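# Fit the camshaft into the engine case with timed gears

## Task

Put the camshaft into the engine case, which sits free on the table. Push the camshaft's shaft fully home into the open bearing on the case's front face. Its large gear must then mesh with the small crank gear in correct timing: as the gears rotate, the marked tooth on the small gear has to land in one of the two marked gaps on the large gear. The engine case must still be standing upright at the end.

## Robot and tools

Robot: two arms, left_arm and right_arm, each ending in a parallel gripper. The fingers point along the gripper's +z axis and close along its y axis. The reported hand point sits between the finger pads, just under 1 cm behind the tips. Calibrated bases in the scene frame: left_arm at (-0.045, +0.306, +0.002) m, quat_wxyz (+1.000, 0, 0, -0.024); right_arm at (+0.005, -0.240, +0.013) m, quat_wxyz (+1.000, 0, 0, +0.030).

Frames: the scene frame has its origin at table height, halfway between the nominal bases. +z is up, +x points out over the table, and left_arm is on the +y side (arm names do not match image sides). Hand positions, orientations, velocities and Hand targets are reported in each arm's own base frame. Fixed cameras and the table use the scene frame. Printed poses may be wrong by a few cm, more at long reach.

execute_actions(actions, cameras): actions is a list of actions. Each action is a table of at most 15 rows, one row per 1/30 s step; a short table repeats its final row until 15 steps are used. Every row is one list of 14 numbers, each from -1 to 1: left_arm dx, dy, dz, rx, ry, rz, opening, then right_arm in the same order. Both arms always appear. dx..rz are an offset, not a pose: a shift of the Hand target measured from where that target stood when the action began (not from the previous row), along that arm's own base axes, rotating about the target position. Scale: 1.0 equals 0.6 m of travel or 180 degrees. rx, ry, rz form a single rotation vector. Since each action restarts from the current Hand target, sending the same offset twice moves twice as far. Six zeros for an arm re-request its current Hand target. opening is absolute, not an offset: +1 fully open (about 87 mm between pads), +0.5 about 69 mm, 0 about 43 mm, -0.5 about 18 mm, -1 closed. An omitted or 0 opening is still a command, so resend the present value to keep a gripper unchanged. Images come back only with an empty actions list or when cameras names them (cam_high, cam_left_wrist, cam_right_wrist, or "all").

move(target, speed, blend, opening_speed, blocking, cameras): drives each gripper on a straight line. target is one 14-number row laid out as above, or a list of up to 15 such rows; every row is an offset from the same starting Hand targets, not from the previous row. speed is m/s per arm path (0.002 to 2.9, default 0.25; rotation capped at twice that in rad/s), one value or one per target. blend, in metres, rounds corners between listed targets; 0 stops at each. opening_speed sets how fast openings change, per second on the -1..+1 scale (at least 0.2). The whole move is capped at 10 s. Paths ignore obstacles and the other arm, and faster moves overshoot and strike harder. Avoid routing a gripper close past its own base. The result adds a move: line such as done, off_target, moving, held or fault, plus any limits (paced = pose clipped, held = steps withheld). done means within 10 mm and 2 degrees; neither done nor off_target says anything about contact.

wait(seconds 0..10): let time pass holding commands. stop(): brake a running move. zoom_image(camera, region [x0,y0,x1,y1] in pixels, max 504x504): enlarge part of that camera's newest image (each camera is 672x504). finished_scene(scene): ends the scene irreversibly; call it only when the camshaft is seated and timed and the case upright, with the robot released.

Reading results: Hand target is the last commanded pose after clipping; the gripper often stops short, so send the remaining distance as a fresh offset. Orientation commands are clipped to within 40 degrees of the measured one per step. grip_measured uses the opening scale; to hold a part, command roughly 0.04 below the value read at first contact. Tool commands lists the present gripper commands. Joint torques include arm weight; joints 1-3 wrap at ±28 N m. Joint velocities reading within noise means the arm is still. Check position and tilt after every move and correct drift; small moves can go sideways or not happen.

Avoid: dropping the camshaft or releasing it while it moves, knocking the case over or off the table, fast hits on the table or case, and grippers, housings or wrist cameras touching each other (the clearance check does not prevent this and a contact can fail the scene). To end a push, command the target back behind the gripper's current place. Long stretched holds or pushing at unreachable poses heat motors; watch for MOTOR HOT and back off before an over-temperature fault folds the arm. Loose parts may occasionally get nudged by outside pushes; recheck before finishing. Thinking time lets the scene run on.

Each tool is called after ">>>" as name(argument=value, ...) on one line, values as JSON.

## Session

>>> execute_actions(actions=[])

Scene clock: 0.00 s.
left_arm: end_effector_position=(+0.3690, +0.0342, +0.0896) grip_measured=+0.998 end_effector_quat_wxyz=(+0.675, -0.122, +0.728, +0.012) | right_arm: end_effector_position=(+0.3693, -0.0262, +0.0922) grip_measured=+0.968 end_effector_quat_wxyz=(+0.684, +0.075, +0.724, -0.054)
Joint positions: left_arm=[0.045 1.537 0.199 1.249 -0.138 -0.161 0.999] | right_arm=[0.02 1.569 0.191 1.318 0.201 0.037 0.984]
Joint velocities: within noise
Joint torques (N m): no reading
Motor temperatures (°C): left_arm=[25 30 34 34 30 26 25] | right_arm=[26 39 35 40 28 27 32]
Heat: left arm: 34 °C; right arm: 40 °C.
Hand target: left_arm +0.3707, +0.0344, +0.0934; +0.679, -0.122, +0.724, +0.012 | right_arm +0.3715, -0.0262, +0.0978; +0.690, +0.076, +0.718, -0.053
Tool commands: left_gripper/opening=+1.0 right_gripper/opening=+1.0

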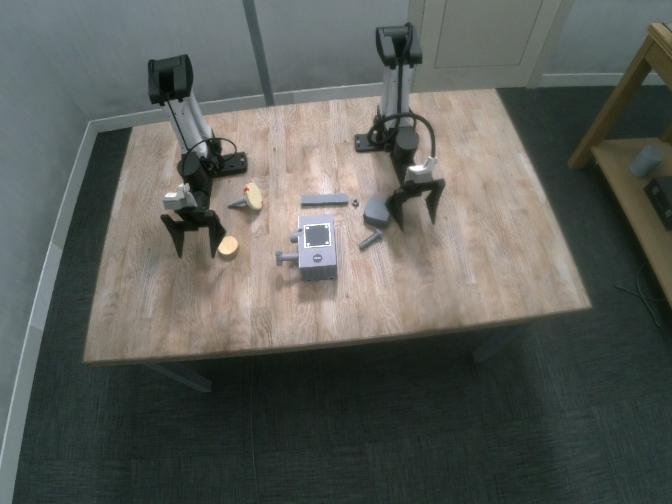

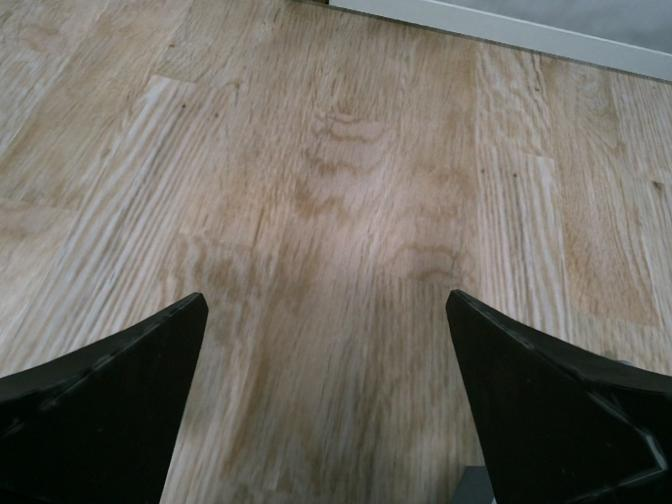

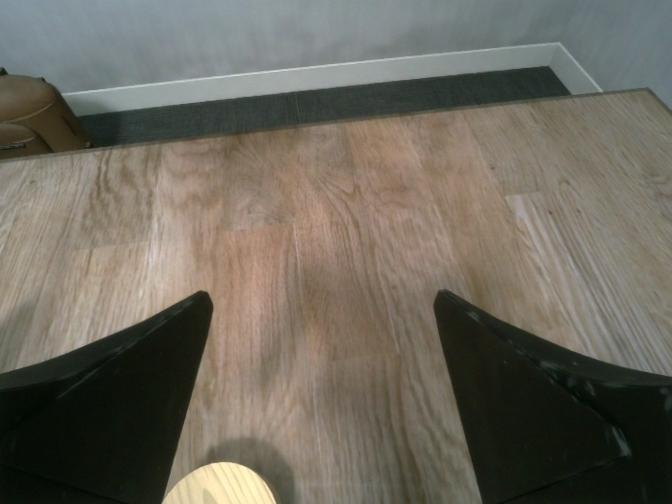

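>>> zoom_image(camera="cam_high", region=[210, 170, 430, 300])

>>> zoom_image(camera="cam_high", region=[265, 205, 355, 285])

>>> zoom_image(camera="cam_high", region=[215, 170, 275, 220])

Scaled by 2.291 from the camera's 672x504 image, which has a finer 960x720 frame.

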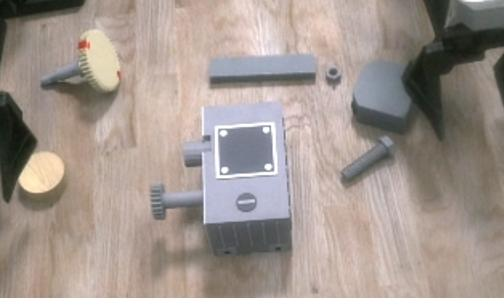

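Scaled by 5.600 from the camera's 672x504 image, which has a finer 960x720 frame.

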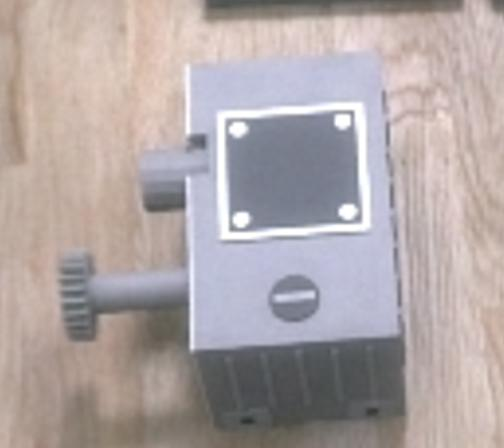

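Scaled by 8.400 from the camera's 672x504 image, which has a finer 960x720 frame.

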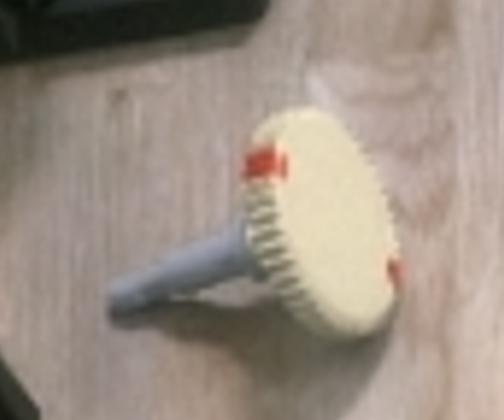

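>>> move(target=[0,0,0.1,0,0,0,1,-0.2,0.02,0.35,0,0.3,0,1], cameras=["all"])

Scene clock: 55.97 s.
left_arm: end_effector_position=(+0.3656, +0.0340, +0.1369) grip_measured=+0.998 end_effector_quat_wxyz=(+0.665, -0.122, +0.737, +0.013) | right_arm: end_effector_position=(+0.2509, -0.0163, +0.3022) grip_measured=+0.968 end_effector_quat_wxyz=(+0.283, +0.043, +0.955, -0.084)
Joint positions: left_arm=[0.045 1.197 0.307 0.773 -0.138 -0.161 0.999] | right_arm=[0.075 1.342 1.799 -1.468 0.225 0.1 0.984]
Joint torques (N m): left_arm=[-0.29 -4.1 9.95 2.17 0.01 -0.07] | right_arm=[0.94 -2.51 6.24 1.08 0.17 0.03]
Motor temperatures (°C): left_arm=[24 31 35 44 29 26 25] | right_arm=[26 39 36 44 28 27 32]
Heat: left arm: 44 °C; right arm: 44 °C.
Hand target: left_arm +0.3707, +0.0344, +0.1533; +0.679, -0.122, +0.724, +0.012 | right_arm +0.2515, -0.0142, +0.3077; +0.289, +0.043, +0.953, -0.082
Off the commanded pose: left_arm 0.017 m, 2 deg | right_arm 0.006 m, 1 deg.
move: off_target (left_arm)

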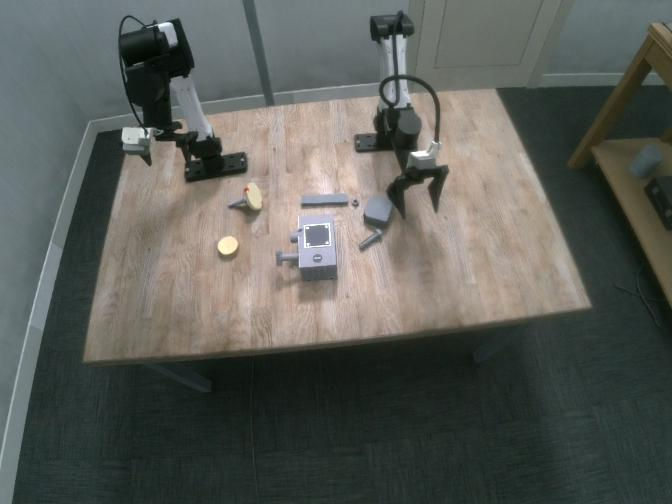

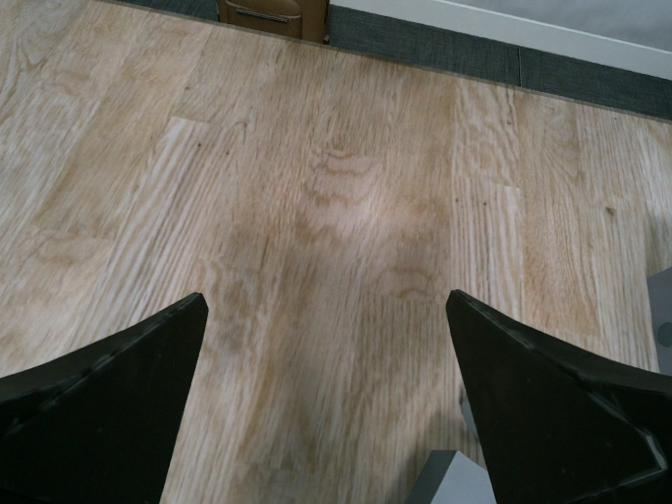

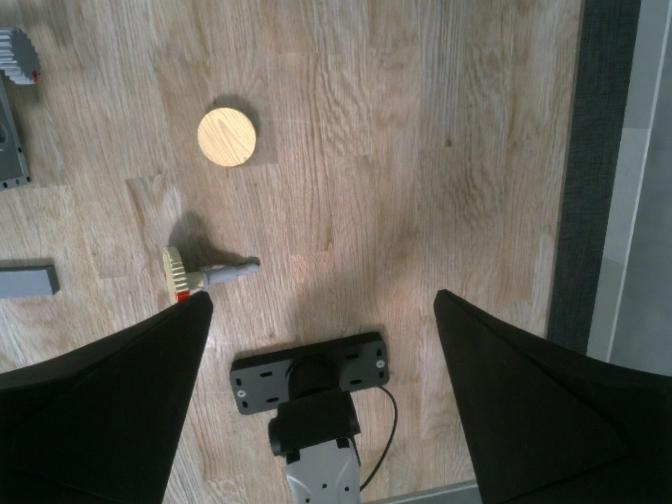

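>>> zoom_image(camera="cam_right_wrist", region=[0, 10, 60, 100])

>>> zoom_image(camera="cam_right_wrist", region=[140, 220, 270, 320])

Scaled by 5.600 from the camera's 672x504 image, which has a finer 960x720 frame.

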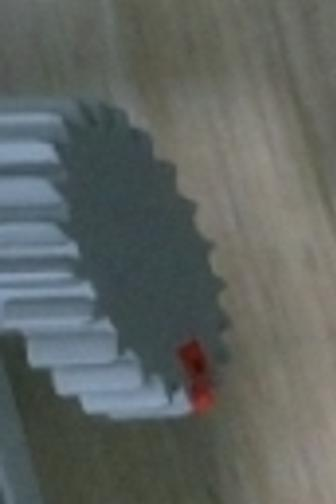

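Scaled by 3.877 from the camera's 672x504 image, which has a finer 960x720 frame.

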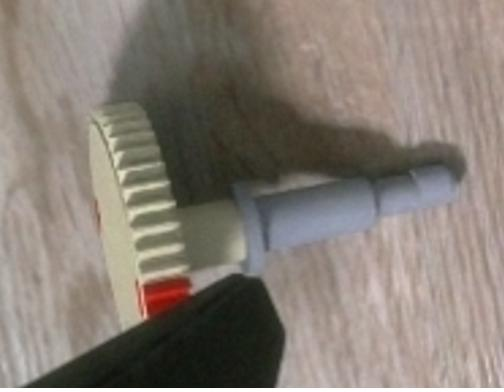

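>>> move(target=[0,0,0,0,0,0,1,0.081,0.107,-0.15,0.0937,-0.0901,0.378,1], cameras=["all"])

Scene clock: 84.37 s.
left_arm: end_effector_position=(+0.3656, +0.0340, +0.1369) grip_measured=+0.998 end_effector_quat_wxyz=(+0.665, -0.122, +0.737, +0.013) | right_arm: end_effector_position=(+0.3010, +0.0502, +0.2188) grip_measured=+0.968 end_effector_quat_wxyz=(+0.400, -0.446, +0.769, +0.224)
Joint positions: left_arm=[0.045 1.197 0.307 0.773 -0.138 -0.161 0.999] | right_arm=[-0.213 1.373 1.331 -1.11 -0.885 -1.064 0.984]
Joint torques (N m): left_arm=[-0.29 -4.08 9.95 2.17 0.01 -0.08] | right_arm=[-0.53 -3.47 5.07 0.74 -0.6 -0.13]
Motor temperatures (°C): left_arm=[24 31 40 45 28 26 25] | right_arm=[26 38 38 42 28 27 31]
Heat: left arm: 45 °C; right arm: 42 °C.
Hand target: left_arm +0.3707, +0.0344, +0.1533; +0.679, -0.122, +0.724, +0.012 | right_arm +0.3001, +0.0500, +0.2177; +0.399, -0.444, +0.768, +0.232
Off the commanded pose: left_arm 0.017 m, 2 deg | right_arm 0.001 m, 1 deg.
move: off_target (left_arm)

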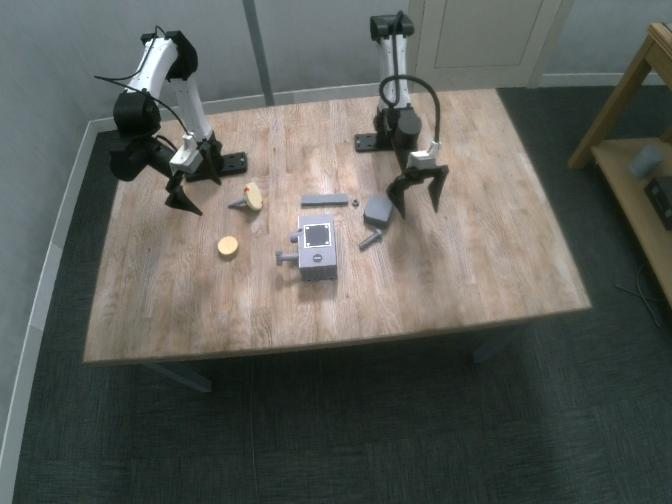

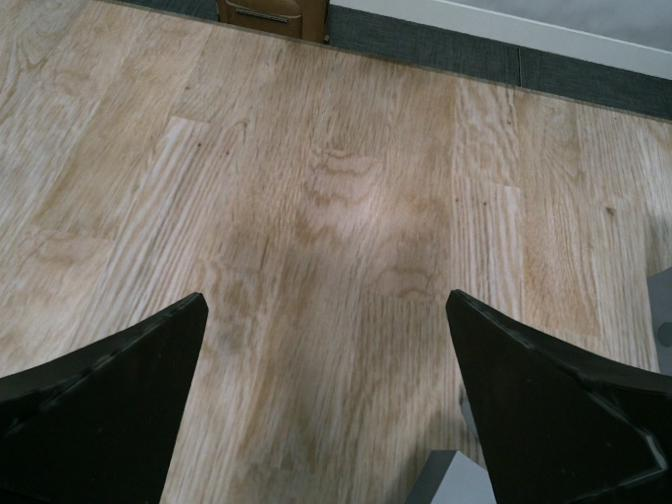

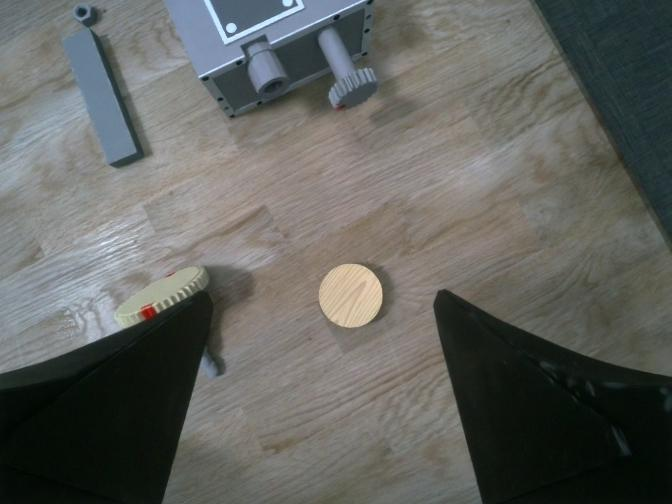

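>>> zoom_image(camera="cam_right_wrist", region=[190, 0, 400, 130])

>>> zoom_image(camera="cam_right_wrist", region=[100, 240, 260, 380])

Scaled by 2.400 from the camera's 672x504 image, which has a finer 960x720 frame.

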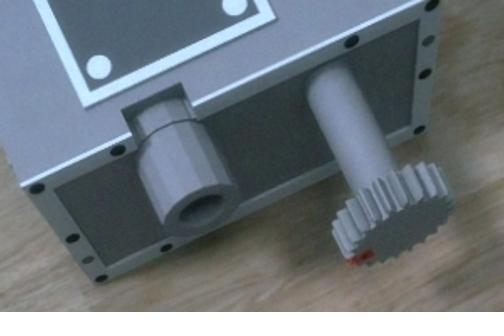

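Scaled by 3.150 from the camera's 672x504 image, which has a finer 960x720 frame.

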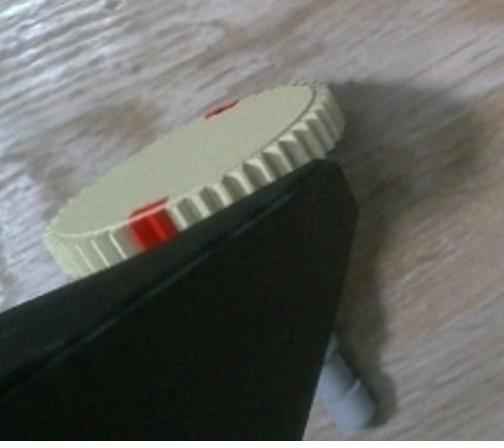

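>>> move(target=[0,0,0,0,0,0,1,0.067,0.017,-0.146,0.197,-0.103,0.0257,1], cameras=["cam_right_wrist"])

>>> zoom_image(camera="cam_right_wrist", region=[200, 50, 500, 250])

Scene clock: 122.27 s.
left_arm: end_effector_position=(+0.3656, +0.0340, +0.1369) grip_measured=+0.998 end_effector_quat_wxyz=(+0.665, -0.122, +0.737, +0.013) | right_arm: end_effector_position=(+0.3396, +0.0592, +0.1302) grip_measured=+0.968 end_effector_quat_wxyz=(+0.578, -0.398, +0.586, +0.404)
Joint positions: left_arm=[0.045 1.197 0.307 0.773 -0.138 -0.161 0.999] | right_arm=[-0.361 1.694 0.883 -0.307 -1.565 -1.104 0.984]
Joint torques (N m): left_arm=[-0.29 -4.1 9.94 2.17 0.01 -0.07] | right_arm=[0.28 -5.56 4.08 0.91 -0.68 -0.12]
Heat: left arm: 47 °C; right arm: 39 °C.
Hand target: left_arm +0.3707, +0.0344, +0.1533; +0.679, -0.122, +0.724, +0.012 | right_arm +0.3403, +0.0602, +0.1301; +0.622, -0.363, +0.570, +0.396
Off the commanded pose: left_arm 0.017 m, 2 deg | right_arm 0.001 m, 7 deg.
joint sent to its limit (right arm) — joint 5 (wrist yaw), lower limit. The joint targets are off in orientation, not in position.
move: off_target (left_arm, right_arm)
Images, in order (width x height): cam_right_wrist 672x504.

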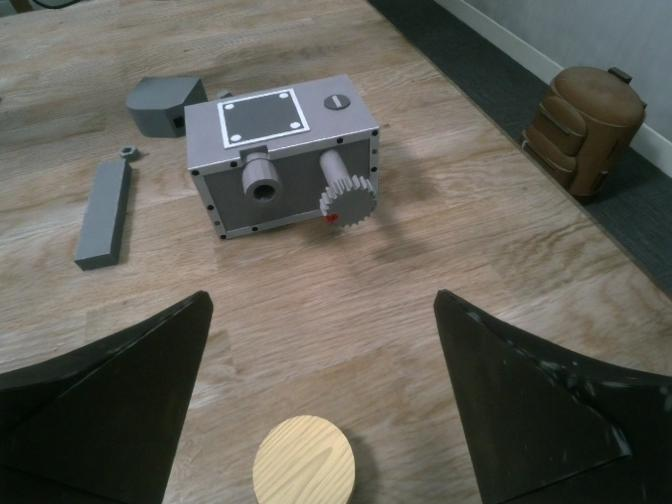

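Scaled by 1.680 from the camera's 672x504 image, which has a finer 960x720 frame.

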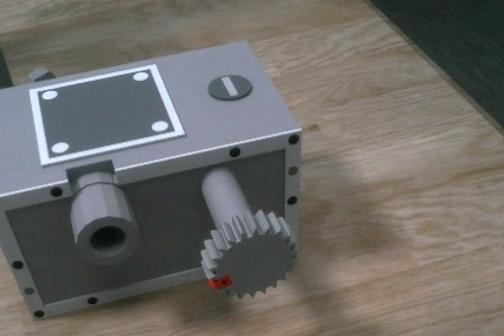

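>>> move(target=[0,0,0,0,0,0,1,-0.234,0.066,0.05,-0.231,0.409,-0.325,1], cameras=["cam_high","cam_right_wrist"])

>>> zoom_image(camera="cam_right_wrist", region=[210, 100, 440, 400])

Scene clock: 289.20 s.
left_arm: end_effector_position=(+0.3656, +0.0340, +0.1369) grip_measured=+0.998 end_effector_quat_wxyz=(+0.665, -0.122, +0.737, +0.013) | right_arm: end_effector_position=(+0.1963, +0.0981, +0.1535) grip_measured=+0.968 end_effector_quat_wxyz=(+0.123, +0.051, +0.991, -0.006)
Joint positions: left_arm=[0.045 1.197 0.307 0.773 -0.138 -0.161 0.999] | right_arm=[0.469 1.313 1.222 -1.271 0.132 0.558 0.984]
Joint torques (N m): left_arm=[-0.28 -4.08 9.94 2.17 0.01 -0.07] | right_arm=[0.84 -2.8 7.19 0.51 0.26 0]
Motor temperatures (°C): left_arm=[24 30 46 50 27 25 24] | right_arm=[25 37 36 36 28 26 29]
Heat: left arm: 50 °C; right arm: 37 °C.
Hand target: left_arm +0.3707, +0.0344, +0.1533; +0.679, -0.122, +0.724, +0.012 | right_arm +0.1998, +0.0998, +0.1600; +0.130, +0.052, +0.990, -0.007
Off the commanded pose: left_arm 0.017 m, 2 deg | right_arm 0.008 m, 1 deg.
move: off_target (left_arm)
Images, in order (width x height): cam_high 672x504, cam_right_wrist 672x504.

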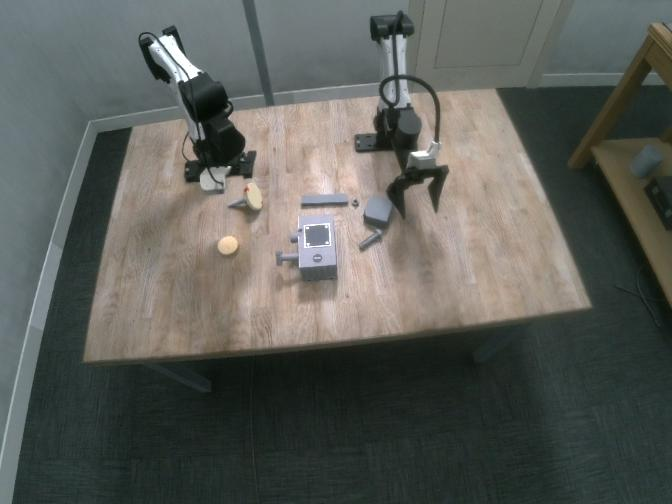

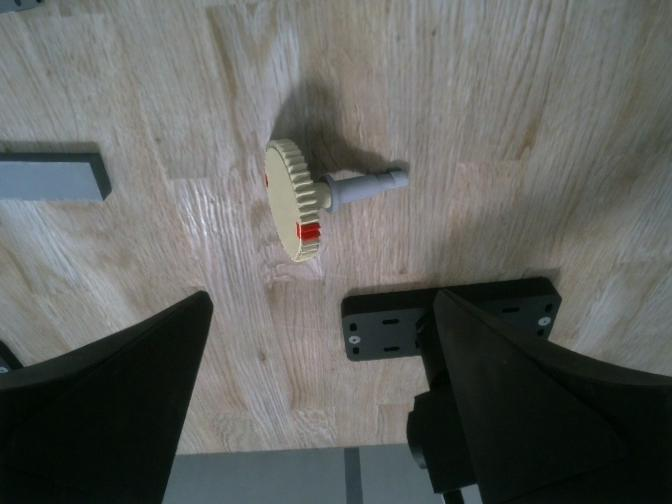

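Scaled by 1.680 from the camera's 672x504 image, which has a finer 960x720 frame.

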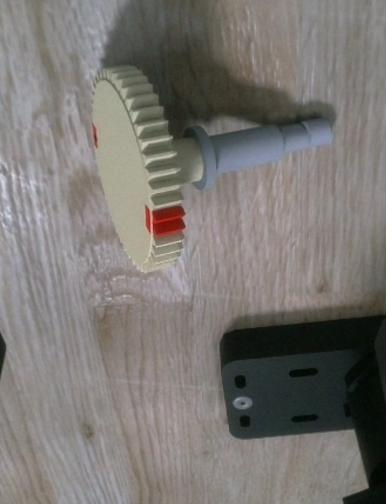

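>>> move(target=[0,0,0,0,0,0,1,-0.063,0.007,-0.067,0.1016,0.0732,0.0179,1], cameras=["cam_right_wrist"])

>>> zoom_image(camera="cam_right_wrist", region=[200, 150, 460, 400])

Scene clock: 353.37 s.
left_arm: end_effector_position=(+0.3656, +0.0340, +0.1368) grip_measured=+0.998 end_effector_quat_wxyz=(+0.665, -0.122, +0.737, +0.013) | right_arm: end_effector_position=(+0.1601, +0.1037, +0.1211) grip_measured=+0.968 end_effector_quat_wxyz=(-0.001, +0.045, +0.989, +0.141)
Joint positions: left_arm=[0.045 1.197 0.307 0.773 -0.138 -0.161 0.999] | right_arm=[0.25 1.294 1.035 -1.229 -0.271 0.352 0.984]
Joint torques (N m): left_arm=[-0.29 -4.1 9.95 2.17 0.01 -0.08] | right_arm=[-0.5 -3.97 3.97 0.59 -0.19 -0.14]
Heat: left arm: 51 °C; right arm: 40 °C.
Hand target: left_arm +0.3707, +0.0344, +0.1533; +0.679, -0.122, +0.724, +0.012 | right_arm +0.1621, +0.1040, +0.1199; +0.007, +0.043, +0.988, +0.148
Off the commanded pose: left_arm 0.017 m, 2 deg | right_arm 0.002 m, 1 deg.
move: off_target (left_arm)
Images, in order (width x height): cam_right_wrist 672x504.

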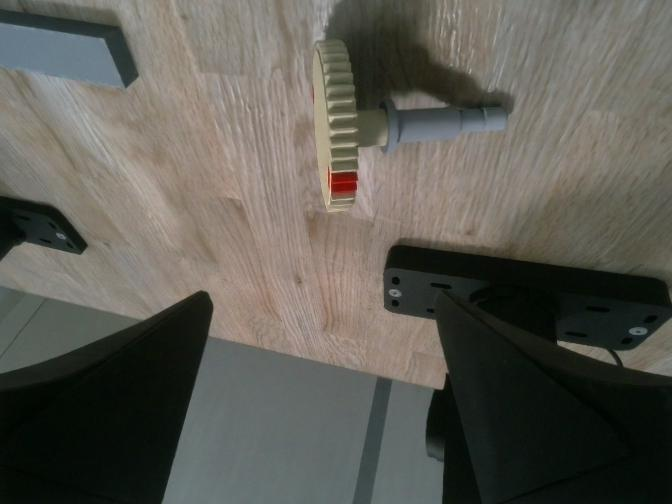

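Scaled by 1.938 from the camera's 672x504 image, which has a finer 960x720 frame.

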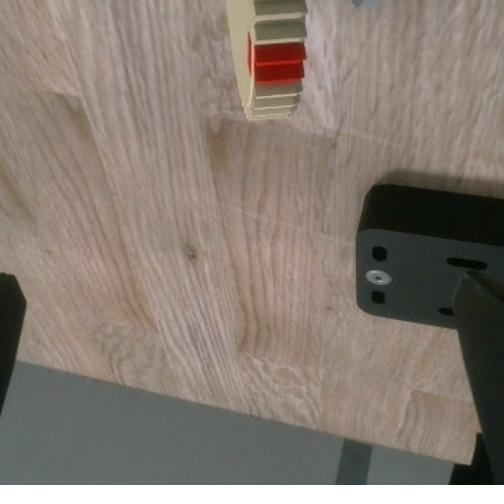

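>>> move(target=[0,0,0,0,0,0,1,0.0117,0.0158,-0.0967,0,0,0,1], cameras=["cam_right_wrist"], speed=0.08)

>>> zoom_image(camera="cam_right_wrist", region=[200, 150, 460, 400])

Scene clock: 367.53 s.
left_arm: end_effector_position=(+0.3656, +0.0340, +0.1368) grip_measured=+0.998 end_effector_quat_wxyz=(+0.665, -0.122, +0.737, +0.013) | right_arm: end_effector_position=(+0.1690, +0.1108, +0.0653) grip_measured=+0.968 end_effector_quat_wxyz=(+0.007, +0.045, +0.988, +0.145)
Joint positions: left_arm=[0.045 1.197 0.307 0.773 -0.138 -0.161 0.999] | right_arm=[0.27 1.348 0.852 -0.969 -0.272 0.374 0.984]
Joint torques (N m): left_arm=[-0.29 -4.08 9.94 2.17 0.01 -0.07] | right_arm=[0.9 -2.97 3.9 0.65 -0.17 -0.01]
Heat: left arm: 51 °C; right arm: 39 °C.
Hand target: left_arm +0.3707, +0.0344, +0.1533; +0.679, -0.122, +0.724, +0.012 | right_arm +0.1691, +0.1135, +0.0618; +0.007, +0.043, +0.988, +0.148
Off the commanded pose: left_arm 0.017 m, 2 deg | right_arm 0.004 m, 0 deg.
move: off_target (left_arm)
Images, in order (width x height): cam_right_wrist 672x504.

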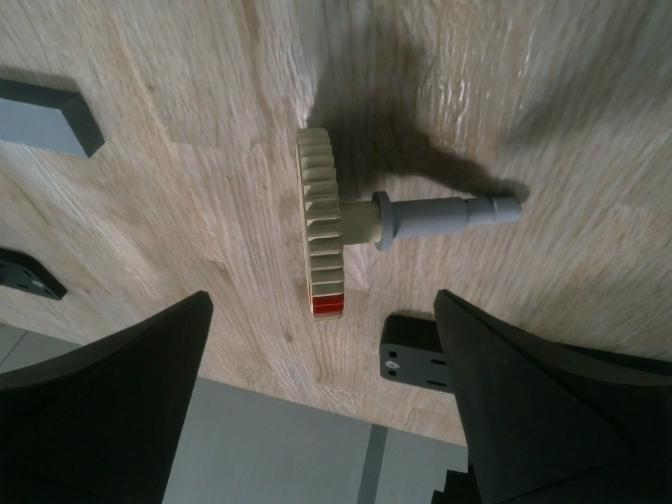

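Scaled by 1.938 from the camera's 672x504 image, which has a finer 960x720 frame.

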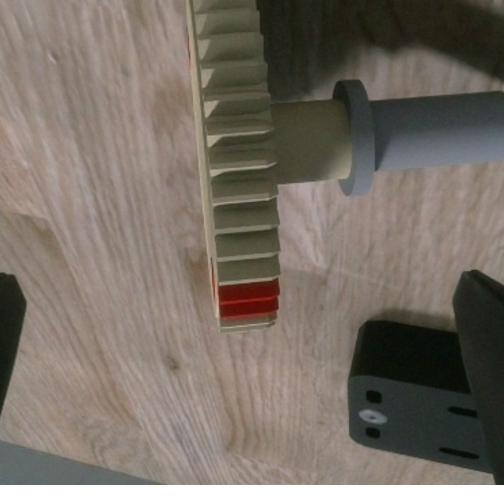

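>>> move(target=[[0,0,0,0,0,0,1,0,0.001,0,0,0,0.022,1],[0,0,0,0,0,0,1,0,0.001,0,0,0,0.022,-0.9]], cameras=["cam_right_wrist"], speed=0.08, opening_speed=1.0)

>>> zoom_image(camera="cam_right_wrist", region=[200, 150, 460, 400])

Scene clock: 385.60 s.
left_arm: end_effector_position=(+0.3656, +0.0340, +0.1368) grip_measured=+0.998 end_effector_quat_wxyz=(+0.665, -0.122, +0.737, +0.013) | right_arm: end_effector_position=(+0.1665, +0.1113, +0.0612) grip_measured=-0.653 end_effector_quat_wxyz=(-0.002, +0.017, +0.989, +0.144)
Joint positions: left_arm=[0.045 1.197 0.307 0.773 -0.138 -0.161 0.999] | right_arm=[0.28 1.371 0.852 -0.968 -0.278 0.326 0.174]
Joint torques (N m): left_arm=[-0.28 -4.1 9.94 2.17 0.01 -0.08] | right_arm=[0.85 -3.06 5.24 0.49 -0.18 -0.12]
Heat: left arm: 51 °C; right arm: 38 °C.
Hand target: left_arm +0.3707, +0.0344, +0.1533; +0.679, -0.122, +0.724, +0.012 | right_arm +0.1691, +0.1141, +0.0618; +0.002, +0.009, +0.989, +0.148
Off the commanded pose: left_arm 0.017 m, 2 deg | right_arm 0.004 m, 1 deg.
move: off_target (left_arm)
Images, in order (width x height): cam_right_wrist 672x504.

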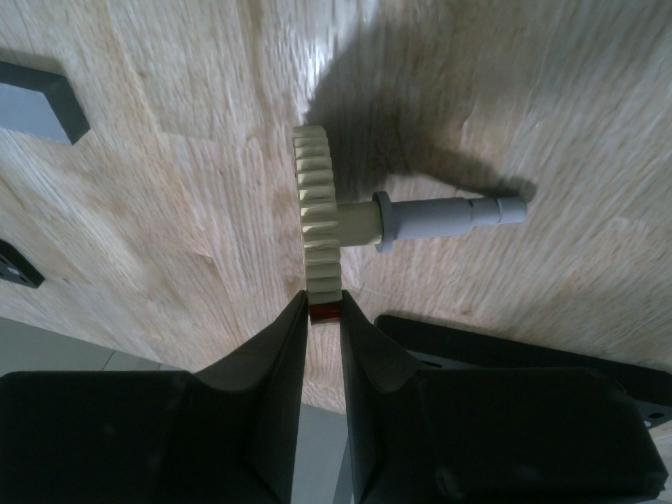

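Scaled by 1.938 from the camera's 672x504 image, which has a finer 960x720 frame.

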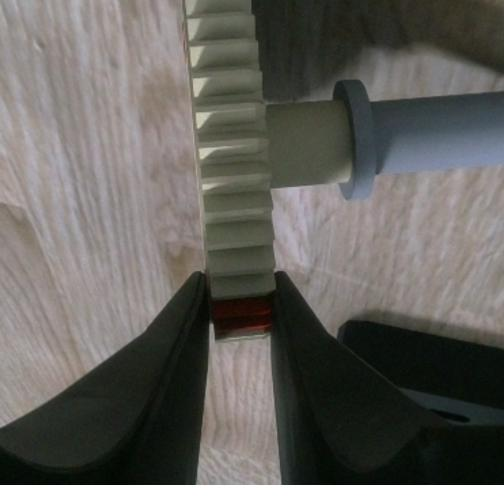

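>>> move(target=[[0,0,0,0,0,0,1,0.025,-0.01,0.15,0,0,0,-0.74],[0,0,0,0,0,0,1,0.119,-0.2655,0.14,0.13,0.1174,-0.4613,-0.74]], cameras=["cam_right_wrist","cam_high"], speed=0.15, blend=0.03)

>>> zoom_image(camera="cam_right_wrist", region=[200, 150, 460, 400])

Scene clock: 413.30 s.
left_arm: end_effector_position=(+0.3656, +0.0340, +0.1368) grip_measured=+0.998 end_effector_quat_wxyz=(+0.665, -0.122, +0.737, +0.013) | right_arm: end_effector_position=(+0.2385, -0.0469, +0.1452) grip_measured=-0.653 end_effector_quat_wxyz=(-0.064, +0.675, +0.683, +0.273)
Joint positions: left_arm=[0.045 1.197 0.307 0.773 -0.138 -0.161 0.999] | right_arm=[-0.706 1.534 1.176 -1.313 -0.56 0.824 0.174]
Joint torques (N m): left_arm=[-0.29 -4.08 9.94 2.17 0.01 -0.07] | right_arm=[-0.39 -4.57 3.88 0.11 -0.57 0.01]
Heat: left arm: 51 °C; right arm: 38 °C.
Hand target: left_arm +0.3707, +0.0344, +0.1533; +0.679, -0.122, +0.724, +0.012 | right_arm +0.2405, -0.0452, +0.1458; -0.069, +0.679, +0.673, +0.285
Off the commanded pose: left_arm 0.017 m, 2 deg | right_arm 0.003 m, 2 deg.
move: off_target (left_arm)
Images, in order (width x height): cam_high 672x504, cam_right_wrist 672x504.

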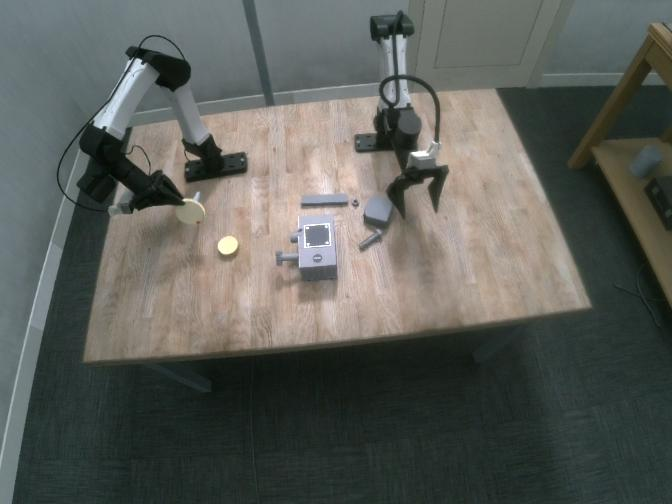

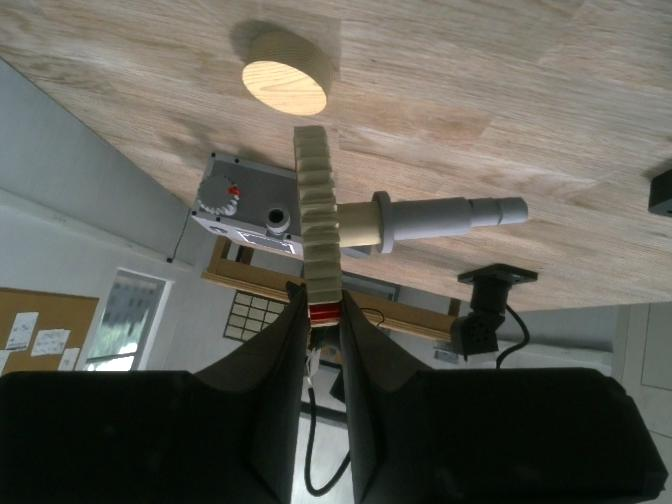

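Scaled by 1.938 from the camera's 672x504 image, which has a finer 960x720 frame.

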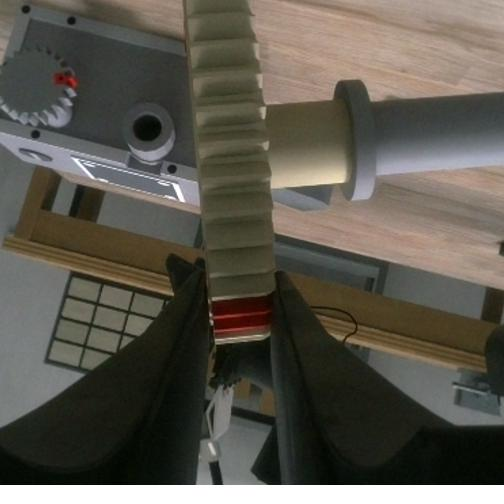

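>>> move(target=[0,0,0,0,0,0,1,0,0,-0.137,0,0,0,-0.74], cameras=["cam_right_wrist","cam_high"], speed=0.08)

>>> zoom_image(camera="cam_high", region=[150, 170, 250, 260])

Scene clock: 427.37 s.
left_arm: end_effector_position=(+0.3656, +0.0340, +0.1368) grip_measured=+0.998 end_effector_quat_wxyz=(+0.665, -0.122, +0.737, +0.013) | right_arm: end_effector_position=(+0.2391, -0.0470, +0.0626) grip_measured=-0.653 end_effector_quat_wxyz=(-0.065, +0.675, +0.682, +0.273)
Joint positions: left_arm=[0.045 1.197 0.307 0.773 -0.138 -0.161 0.999] | right_arm=[-0.706 1.63 0.929 -0.972 -0.561 0.825 0.174]
Joint torques (N m): left_arm=[-0.29 -4.1 9.94 2.17 0.01 -0.07] | right_arm=[-0.38 -5.01 3.59 0.1 -0.56 0.03]
Heat: left arm: 51 °C; right arm: 37 °C.
Hand target: left_arm +0.3707, +0.0344, +0.1533; +0.679, -0.122, +0.724, +0.012 | right_arm +0.2405, -0.0452, +0.0637; -0.068, +0.679, +0.673, +0.285
Off the commanded pose: left_arm 0.017 m, 2 deg | right_arm 0.003 m, 2 deg.
move: off_target (left_arm)
Images, in order (width x height): cam_high 672x504, cam_right_wrist 672x504.

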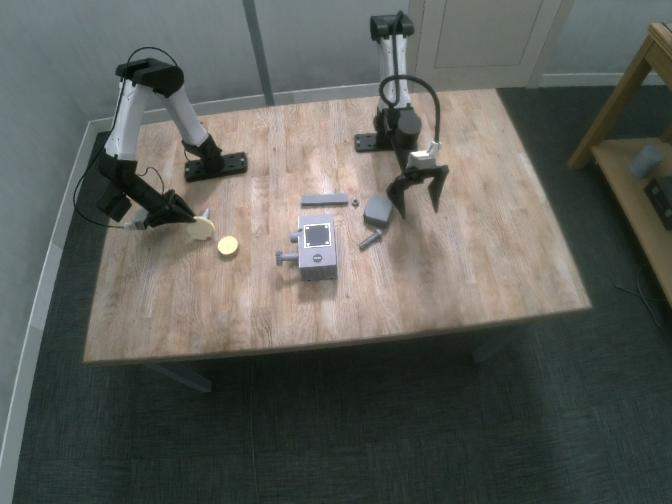

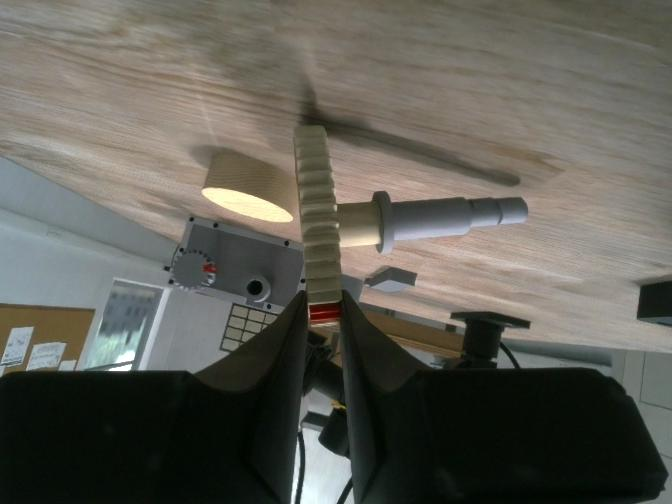

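Scaled by 5.040 from the camera's 672x504 image, which has a finer 960x720 frame.

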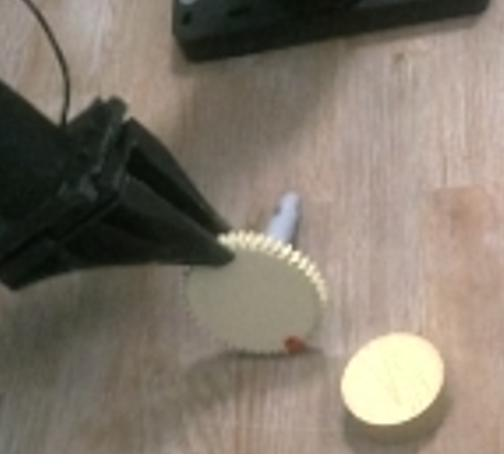

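>>> move(target=[0,0,0,0,0,0,1,0,0,-0.0067,0,0,0,-0.74], cameras=["cam_right_wrist"], speed=0.04)

>>> zoom_image(camera="cam_right_wrist", region=[270, 80, 540, 280])

Scene clock: 435.70 s.
left_arm: end_effector_position=(+0.3656, +0.0340, +0.1368) grip_measured=+0.998 end_effector_quat_wxyz=(+0.665, -0.122, +0.737, +0.013) | right_arm: end_effector_position=(+0.2400, -0.0469, +0.0608) grip_measured=-0.653 end_effector_quat_wxyz=(-0.064, +0.674, +0.682, +0.276)
Joint positions: left_arm=[0.045 1.197 0.307 0.773 -0.138 -0.161 0.999] | right_arm=[-0.706 1.634 0.923 -0.959 -0.567 0.825 0.174]
Joint torques (N m): left_arm=[-0.31 -4.1 9.94 2.17 0.01 -0.07] | right_arm=[-0.36 -4.62 3.33 0.16 -0.5 0.03]
Heat: left arm: 51 °C; right arm: 37 °C.
Hand target: left_arm +0.3707, +0.0344, +0.1533; +0.679, -0.122, +0.724, +0.012 | right_arm +0.2406, -0.0452, +0.0597; -0.068, +0.678, +0.673, +0.285
Off the commanded pose: left_arm 0.017 m, 2 deg | right_arm 0.002 m, 2 deg.
move: off_target (left_arm)
Images, in order (width x height): cam_right_wrist 672x504.

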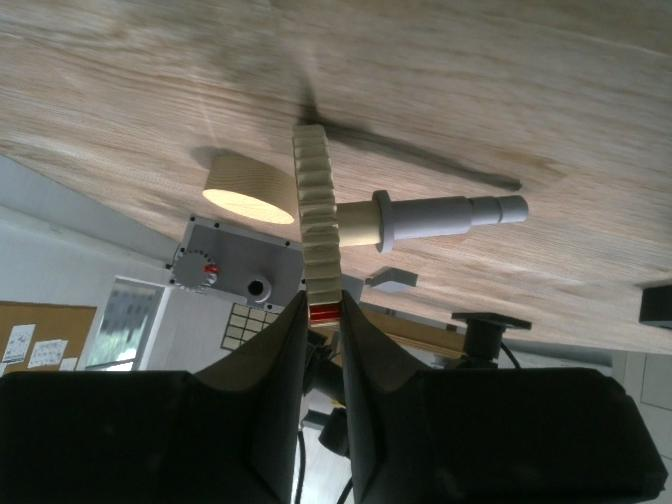

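Scaled by 1.867 from the camera's 672x504 image, which has a finer 960x720 frame.

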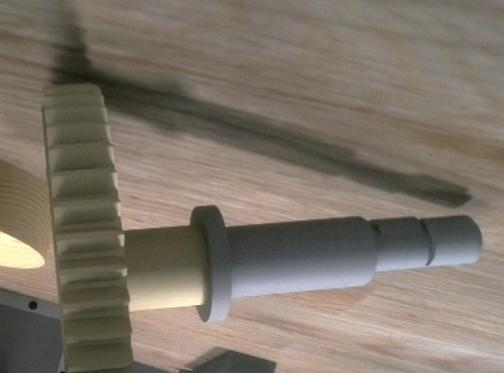

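>>> move(target=[0,0,0,0,0,0,1,0,0,-0.006,0,0,0,-0.74], cameras=["cam_right_wrist"], speed=0.04)

>>> zoom_image(camera="cam_right_wrist", region=[270, 80, 540, 280])

Scene clock: 441.30 s.
left_arm: end_effector_position=(+0.3656, +0.0340, +0.1368) grip_measured=+0.998 end_effector_quat_wxyz=(+0.665, -0.122, +0.737, +0.013) | right_arm: end_effector_position=(+0.2405, -0.0453, +0.0602) grip_measured=-0.653 end_effector_quat_wxyz=(-0.065, +0.674, +0.680, +0.281)
Joint positions: left_arm=[0.045 1.197 0.307 0.773 -0.138 -0.161 0.999] | right_arm=[-0.706 1.636 0.917 -0.952 -0.578 0.825 0.174]
Joint torques (N m): left_arm=[-0.29 -4.11 9.95 2.17 0.01 -0.08] | right_arm=[-0.38 -4.22 3.08 0.23 -0.37 0.01]
Heat: left arm: 52 °C; right arm: 37 °C.
Hand target: left_arm +0.3707, +0.0344, +0.1533; +0.679, -0.122, +0.724, +0.012 | right_arm +0.2406, -0.0453, +0.0560; -0.068, +0.679, +0.673, +0.285
Off the commanded pose: left_arm 0.017 m, 2 deg | right_arm 0.004 m, 1 deg.
move: off_target (left_arm)
Images, in order (width x height): cam_right_wrist 672x504.

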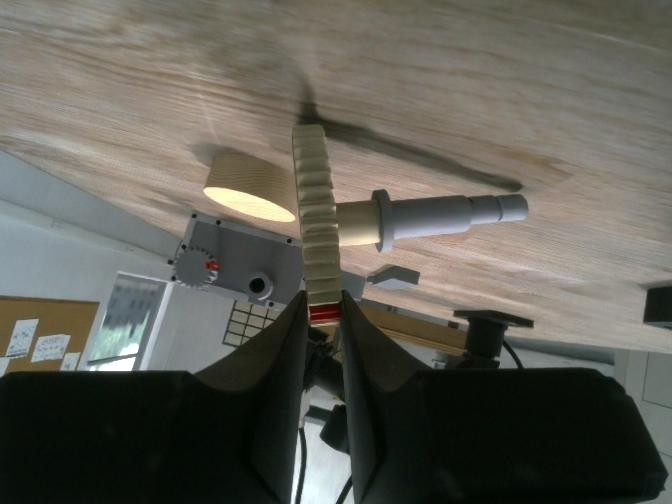

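Scaled by 1.867 from the camera's 672x504 image, which has a finer 960x720 frame.

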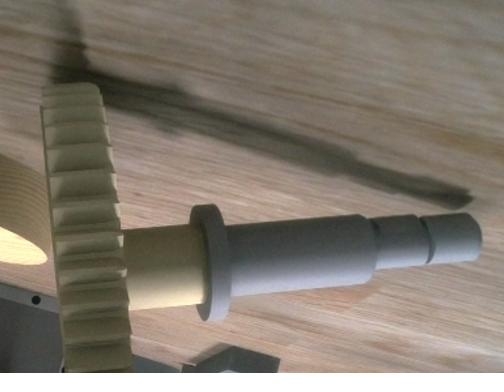

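>>> move(target=[0,0,0,0,0,0,1,-0.006,0,0.004,0,-0.025,0,-0.74], cameras=["cam_right_wrist"], speed=0.04)

>>> zoom_image(camera="cam_right_wrist", region=[270, 80, 540, 280])

Scene clock: 454.00 s.
left_arm: end_effector_position=(+0.3656, +0.0340, +0.1368) grip_measured=+0.998 end_effector_quat_wxyz=(+0.665, -0.122, +0.737, +0.013) | right_arm: end_effector_position=(+0.2379, -0.0438, +0.0592) grip_measured=-0.656 end_effector_quat_wxyz=(-0.055, +0.671, +0.671, +0.312)
Joint positions: left_arm=[0.045 1.197 0.307 0.773 -0.138 -0.161 0.999] | right_arm=[-0.742 1.623 0.867 -0.912 -0.638 0.797 0.172]
Joint torques (N m): left_arm=[-0.31 -4.1 9.95 2.17 0.01 -0.07] | right_arm=[-0.32 -6.58 2.97 0.23 -0.3 -0.15]
Motor temperatures (°C): left_arm=[23 29 48 52 26 25 24] | right_arm=[25 34 36 31 28 26 29]
Heat: left arm: 52 °C; right arm: 36 °C.
Hand target: left_arm +0.3707, +0.0344, +0.1533; +0.679, -0.122, +0.724, +0.012 | right_arm +0.2369, -0.0452, +0.0584; -0.042, +0.667, +0.676, +0.312
Off the commanded pose: left_arm 0.017 m, 2 deg | right_arm 0.002 m, 2 deg.
move: off_target (left_arm)
Images, in order (width x height): cam_right_wrist 672x504.

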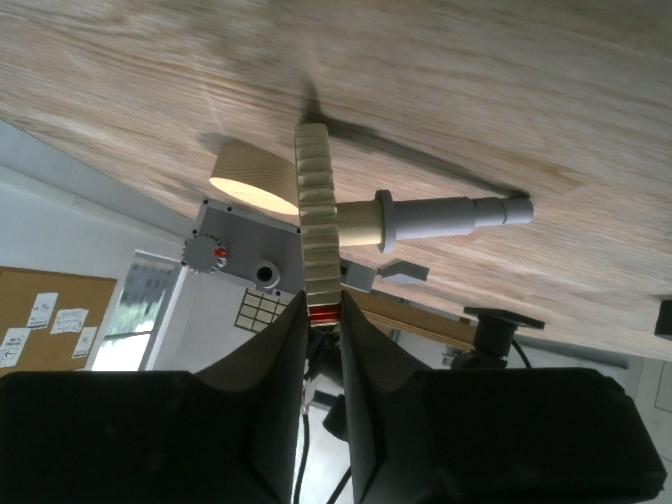

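Scaled by 1.867 from the camera's 672x504 image, which has a finer 960x720 frame.

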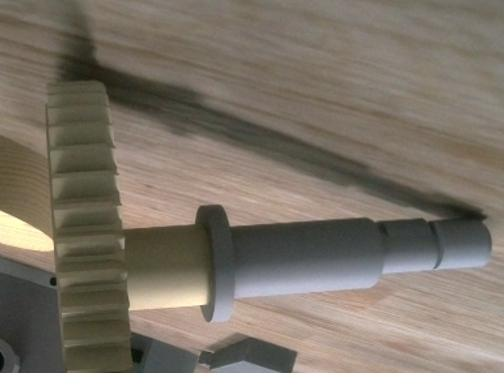

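>>> move(target=[[0,0,0,0,0,0,1,0,0,0,0,0,0,1],[0,0,0,0,0,0,1,-0.046,-0.0657,0.1068,0,0,0,1]], cameras=["cam_right_wrist"], speed=0.1, opening_speed=1.0)

Scene clock: 491.23 s.
left_arm: end_effector_position=(+0.3656, +0.0340, +0.1368) grip_measured=+0.998 end_effector_quat_wxyz=(+0.665, -0.122, +0.737, +0.013) | right_arm: end_effector_position=(+0.2091, -0.0797, +0.1161) grip_measured=+0.968 end_effector_quat_wxyz=(-0.053, +0.668, +0.671, +0.317)
Joint positions: left_arm=[0.045 1.197 0.307 0.773 -0.138 -0.161 0.999] | right_arm=[-0.929 1.601 1.078 -1.279 -0.617 0.563 0.984]
Joint torques (N m): left_arm=[-0.29 -4.11 9.95 2.17 0.01 -0.07] | right_arm=[-0.47 -6.19 6.19 -0.28 -0.21 -0.11]
Heat: left arm: 52 °C; right arm: 35 °C.
Hand target: left_arm +0.3707, +0.0344, +0.1533; +0.679, -0.122, +0.724, +0.012 | right_arm +0.2093, -0.0846, +0.1225; -0.042, +0.667, +0.676, +0.312
Off the commanded pose: left_arm 0.017 m, 2 deg | right_arm 0.008 m, 2 deg.
move: off_target (left_arm)
Images, in order (width x height): cam_right_wrist 672x504.

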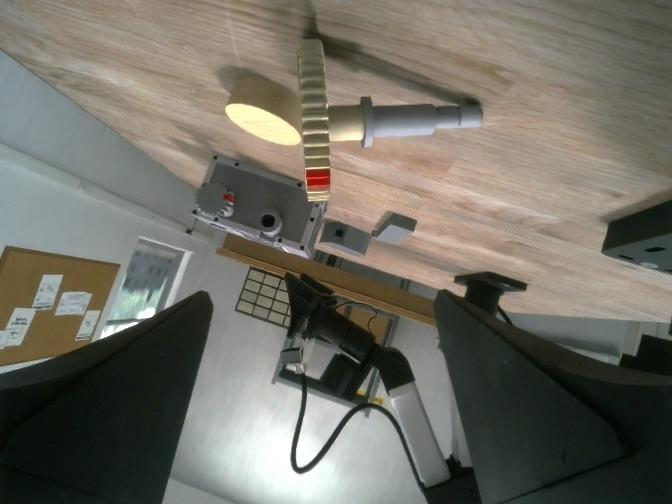

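>>> move(target=[[0,0,0,0,0,0,1,0.018,0.034,0.09,-0.222,-0.020,0.451,1],[0,0,0,0,0,0,1,0.011,0.091,0.02,-0.3146,-0.2719,0.8754,1]], cameras=["cam_right_wrist"], speed=0.25, blend=0.03)

Scene clock: 504.93 s.
left_arm: end_effector_position=(+0.3656, +0.0340, +0.1368) grip_measured=+0.998 end_effector_quat_wxyz=(+0.665, -0.122, +0.737, +0.013) | right_arm: end_effector_position=(+0.2139, -0.0325, +0.1354) grip_measured=+0.968 end_effector_quat_wxyz=(+0.112, -0.647, +0.752, -0.054)
Joint positions: left_arm=[0.045 1.197 0.307 0.773 -0.138 -0.161 0.999] | right_arm=[-0.015 1.139 1.011 -1.203 -0.068 -1.429 0.984]
Joint torques (N m): left_arm=[-0.29 -4.1 9.95 2.17 0.01 -0.08] | right_arm=[0.38 -3.07 4.03 0.81 -0.25 -0.07]
Heat: left arm: 52 °C; right arm: 36 °C.
Hand target: left_arm +0.3707, +0.0344, +0.1533; +0.679, -0.122, +0.724, +0.012 | right_arm +0.2159, -0.0300, +0.1345; +0.122, -0.651, +0.747, -0.055
Off the commanded pose: left_arm 0.017 m, 2 deg | right_arm 0.003 m, 1 deg.
move: off_target (left_arm)
Images, in order (width x height): cam_right_wrist 672x504.

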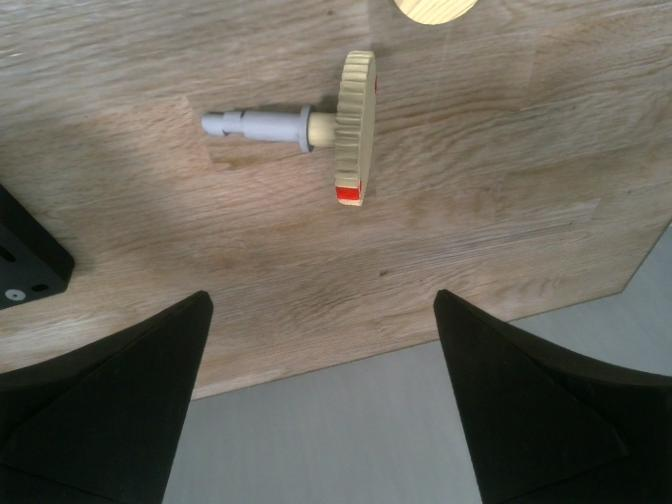

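>>> zoom_image(camera="cam_right_wrist", region=[190, 30, 410, 220])

Scaled by 2.291 from the camera's 672x504 image, which has a finer 960x720 frame.

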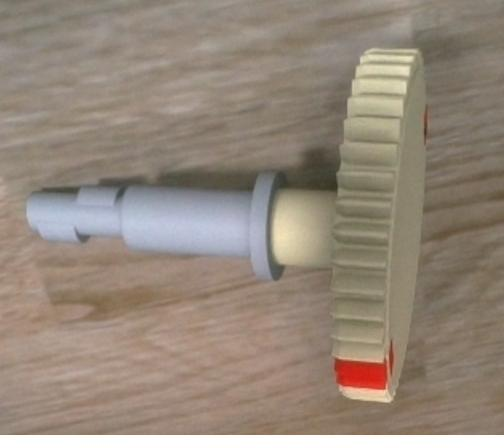

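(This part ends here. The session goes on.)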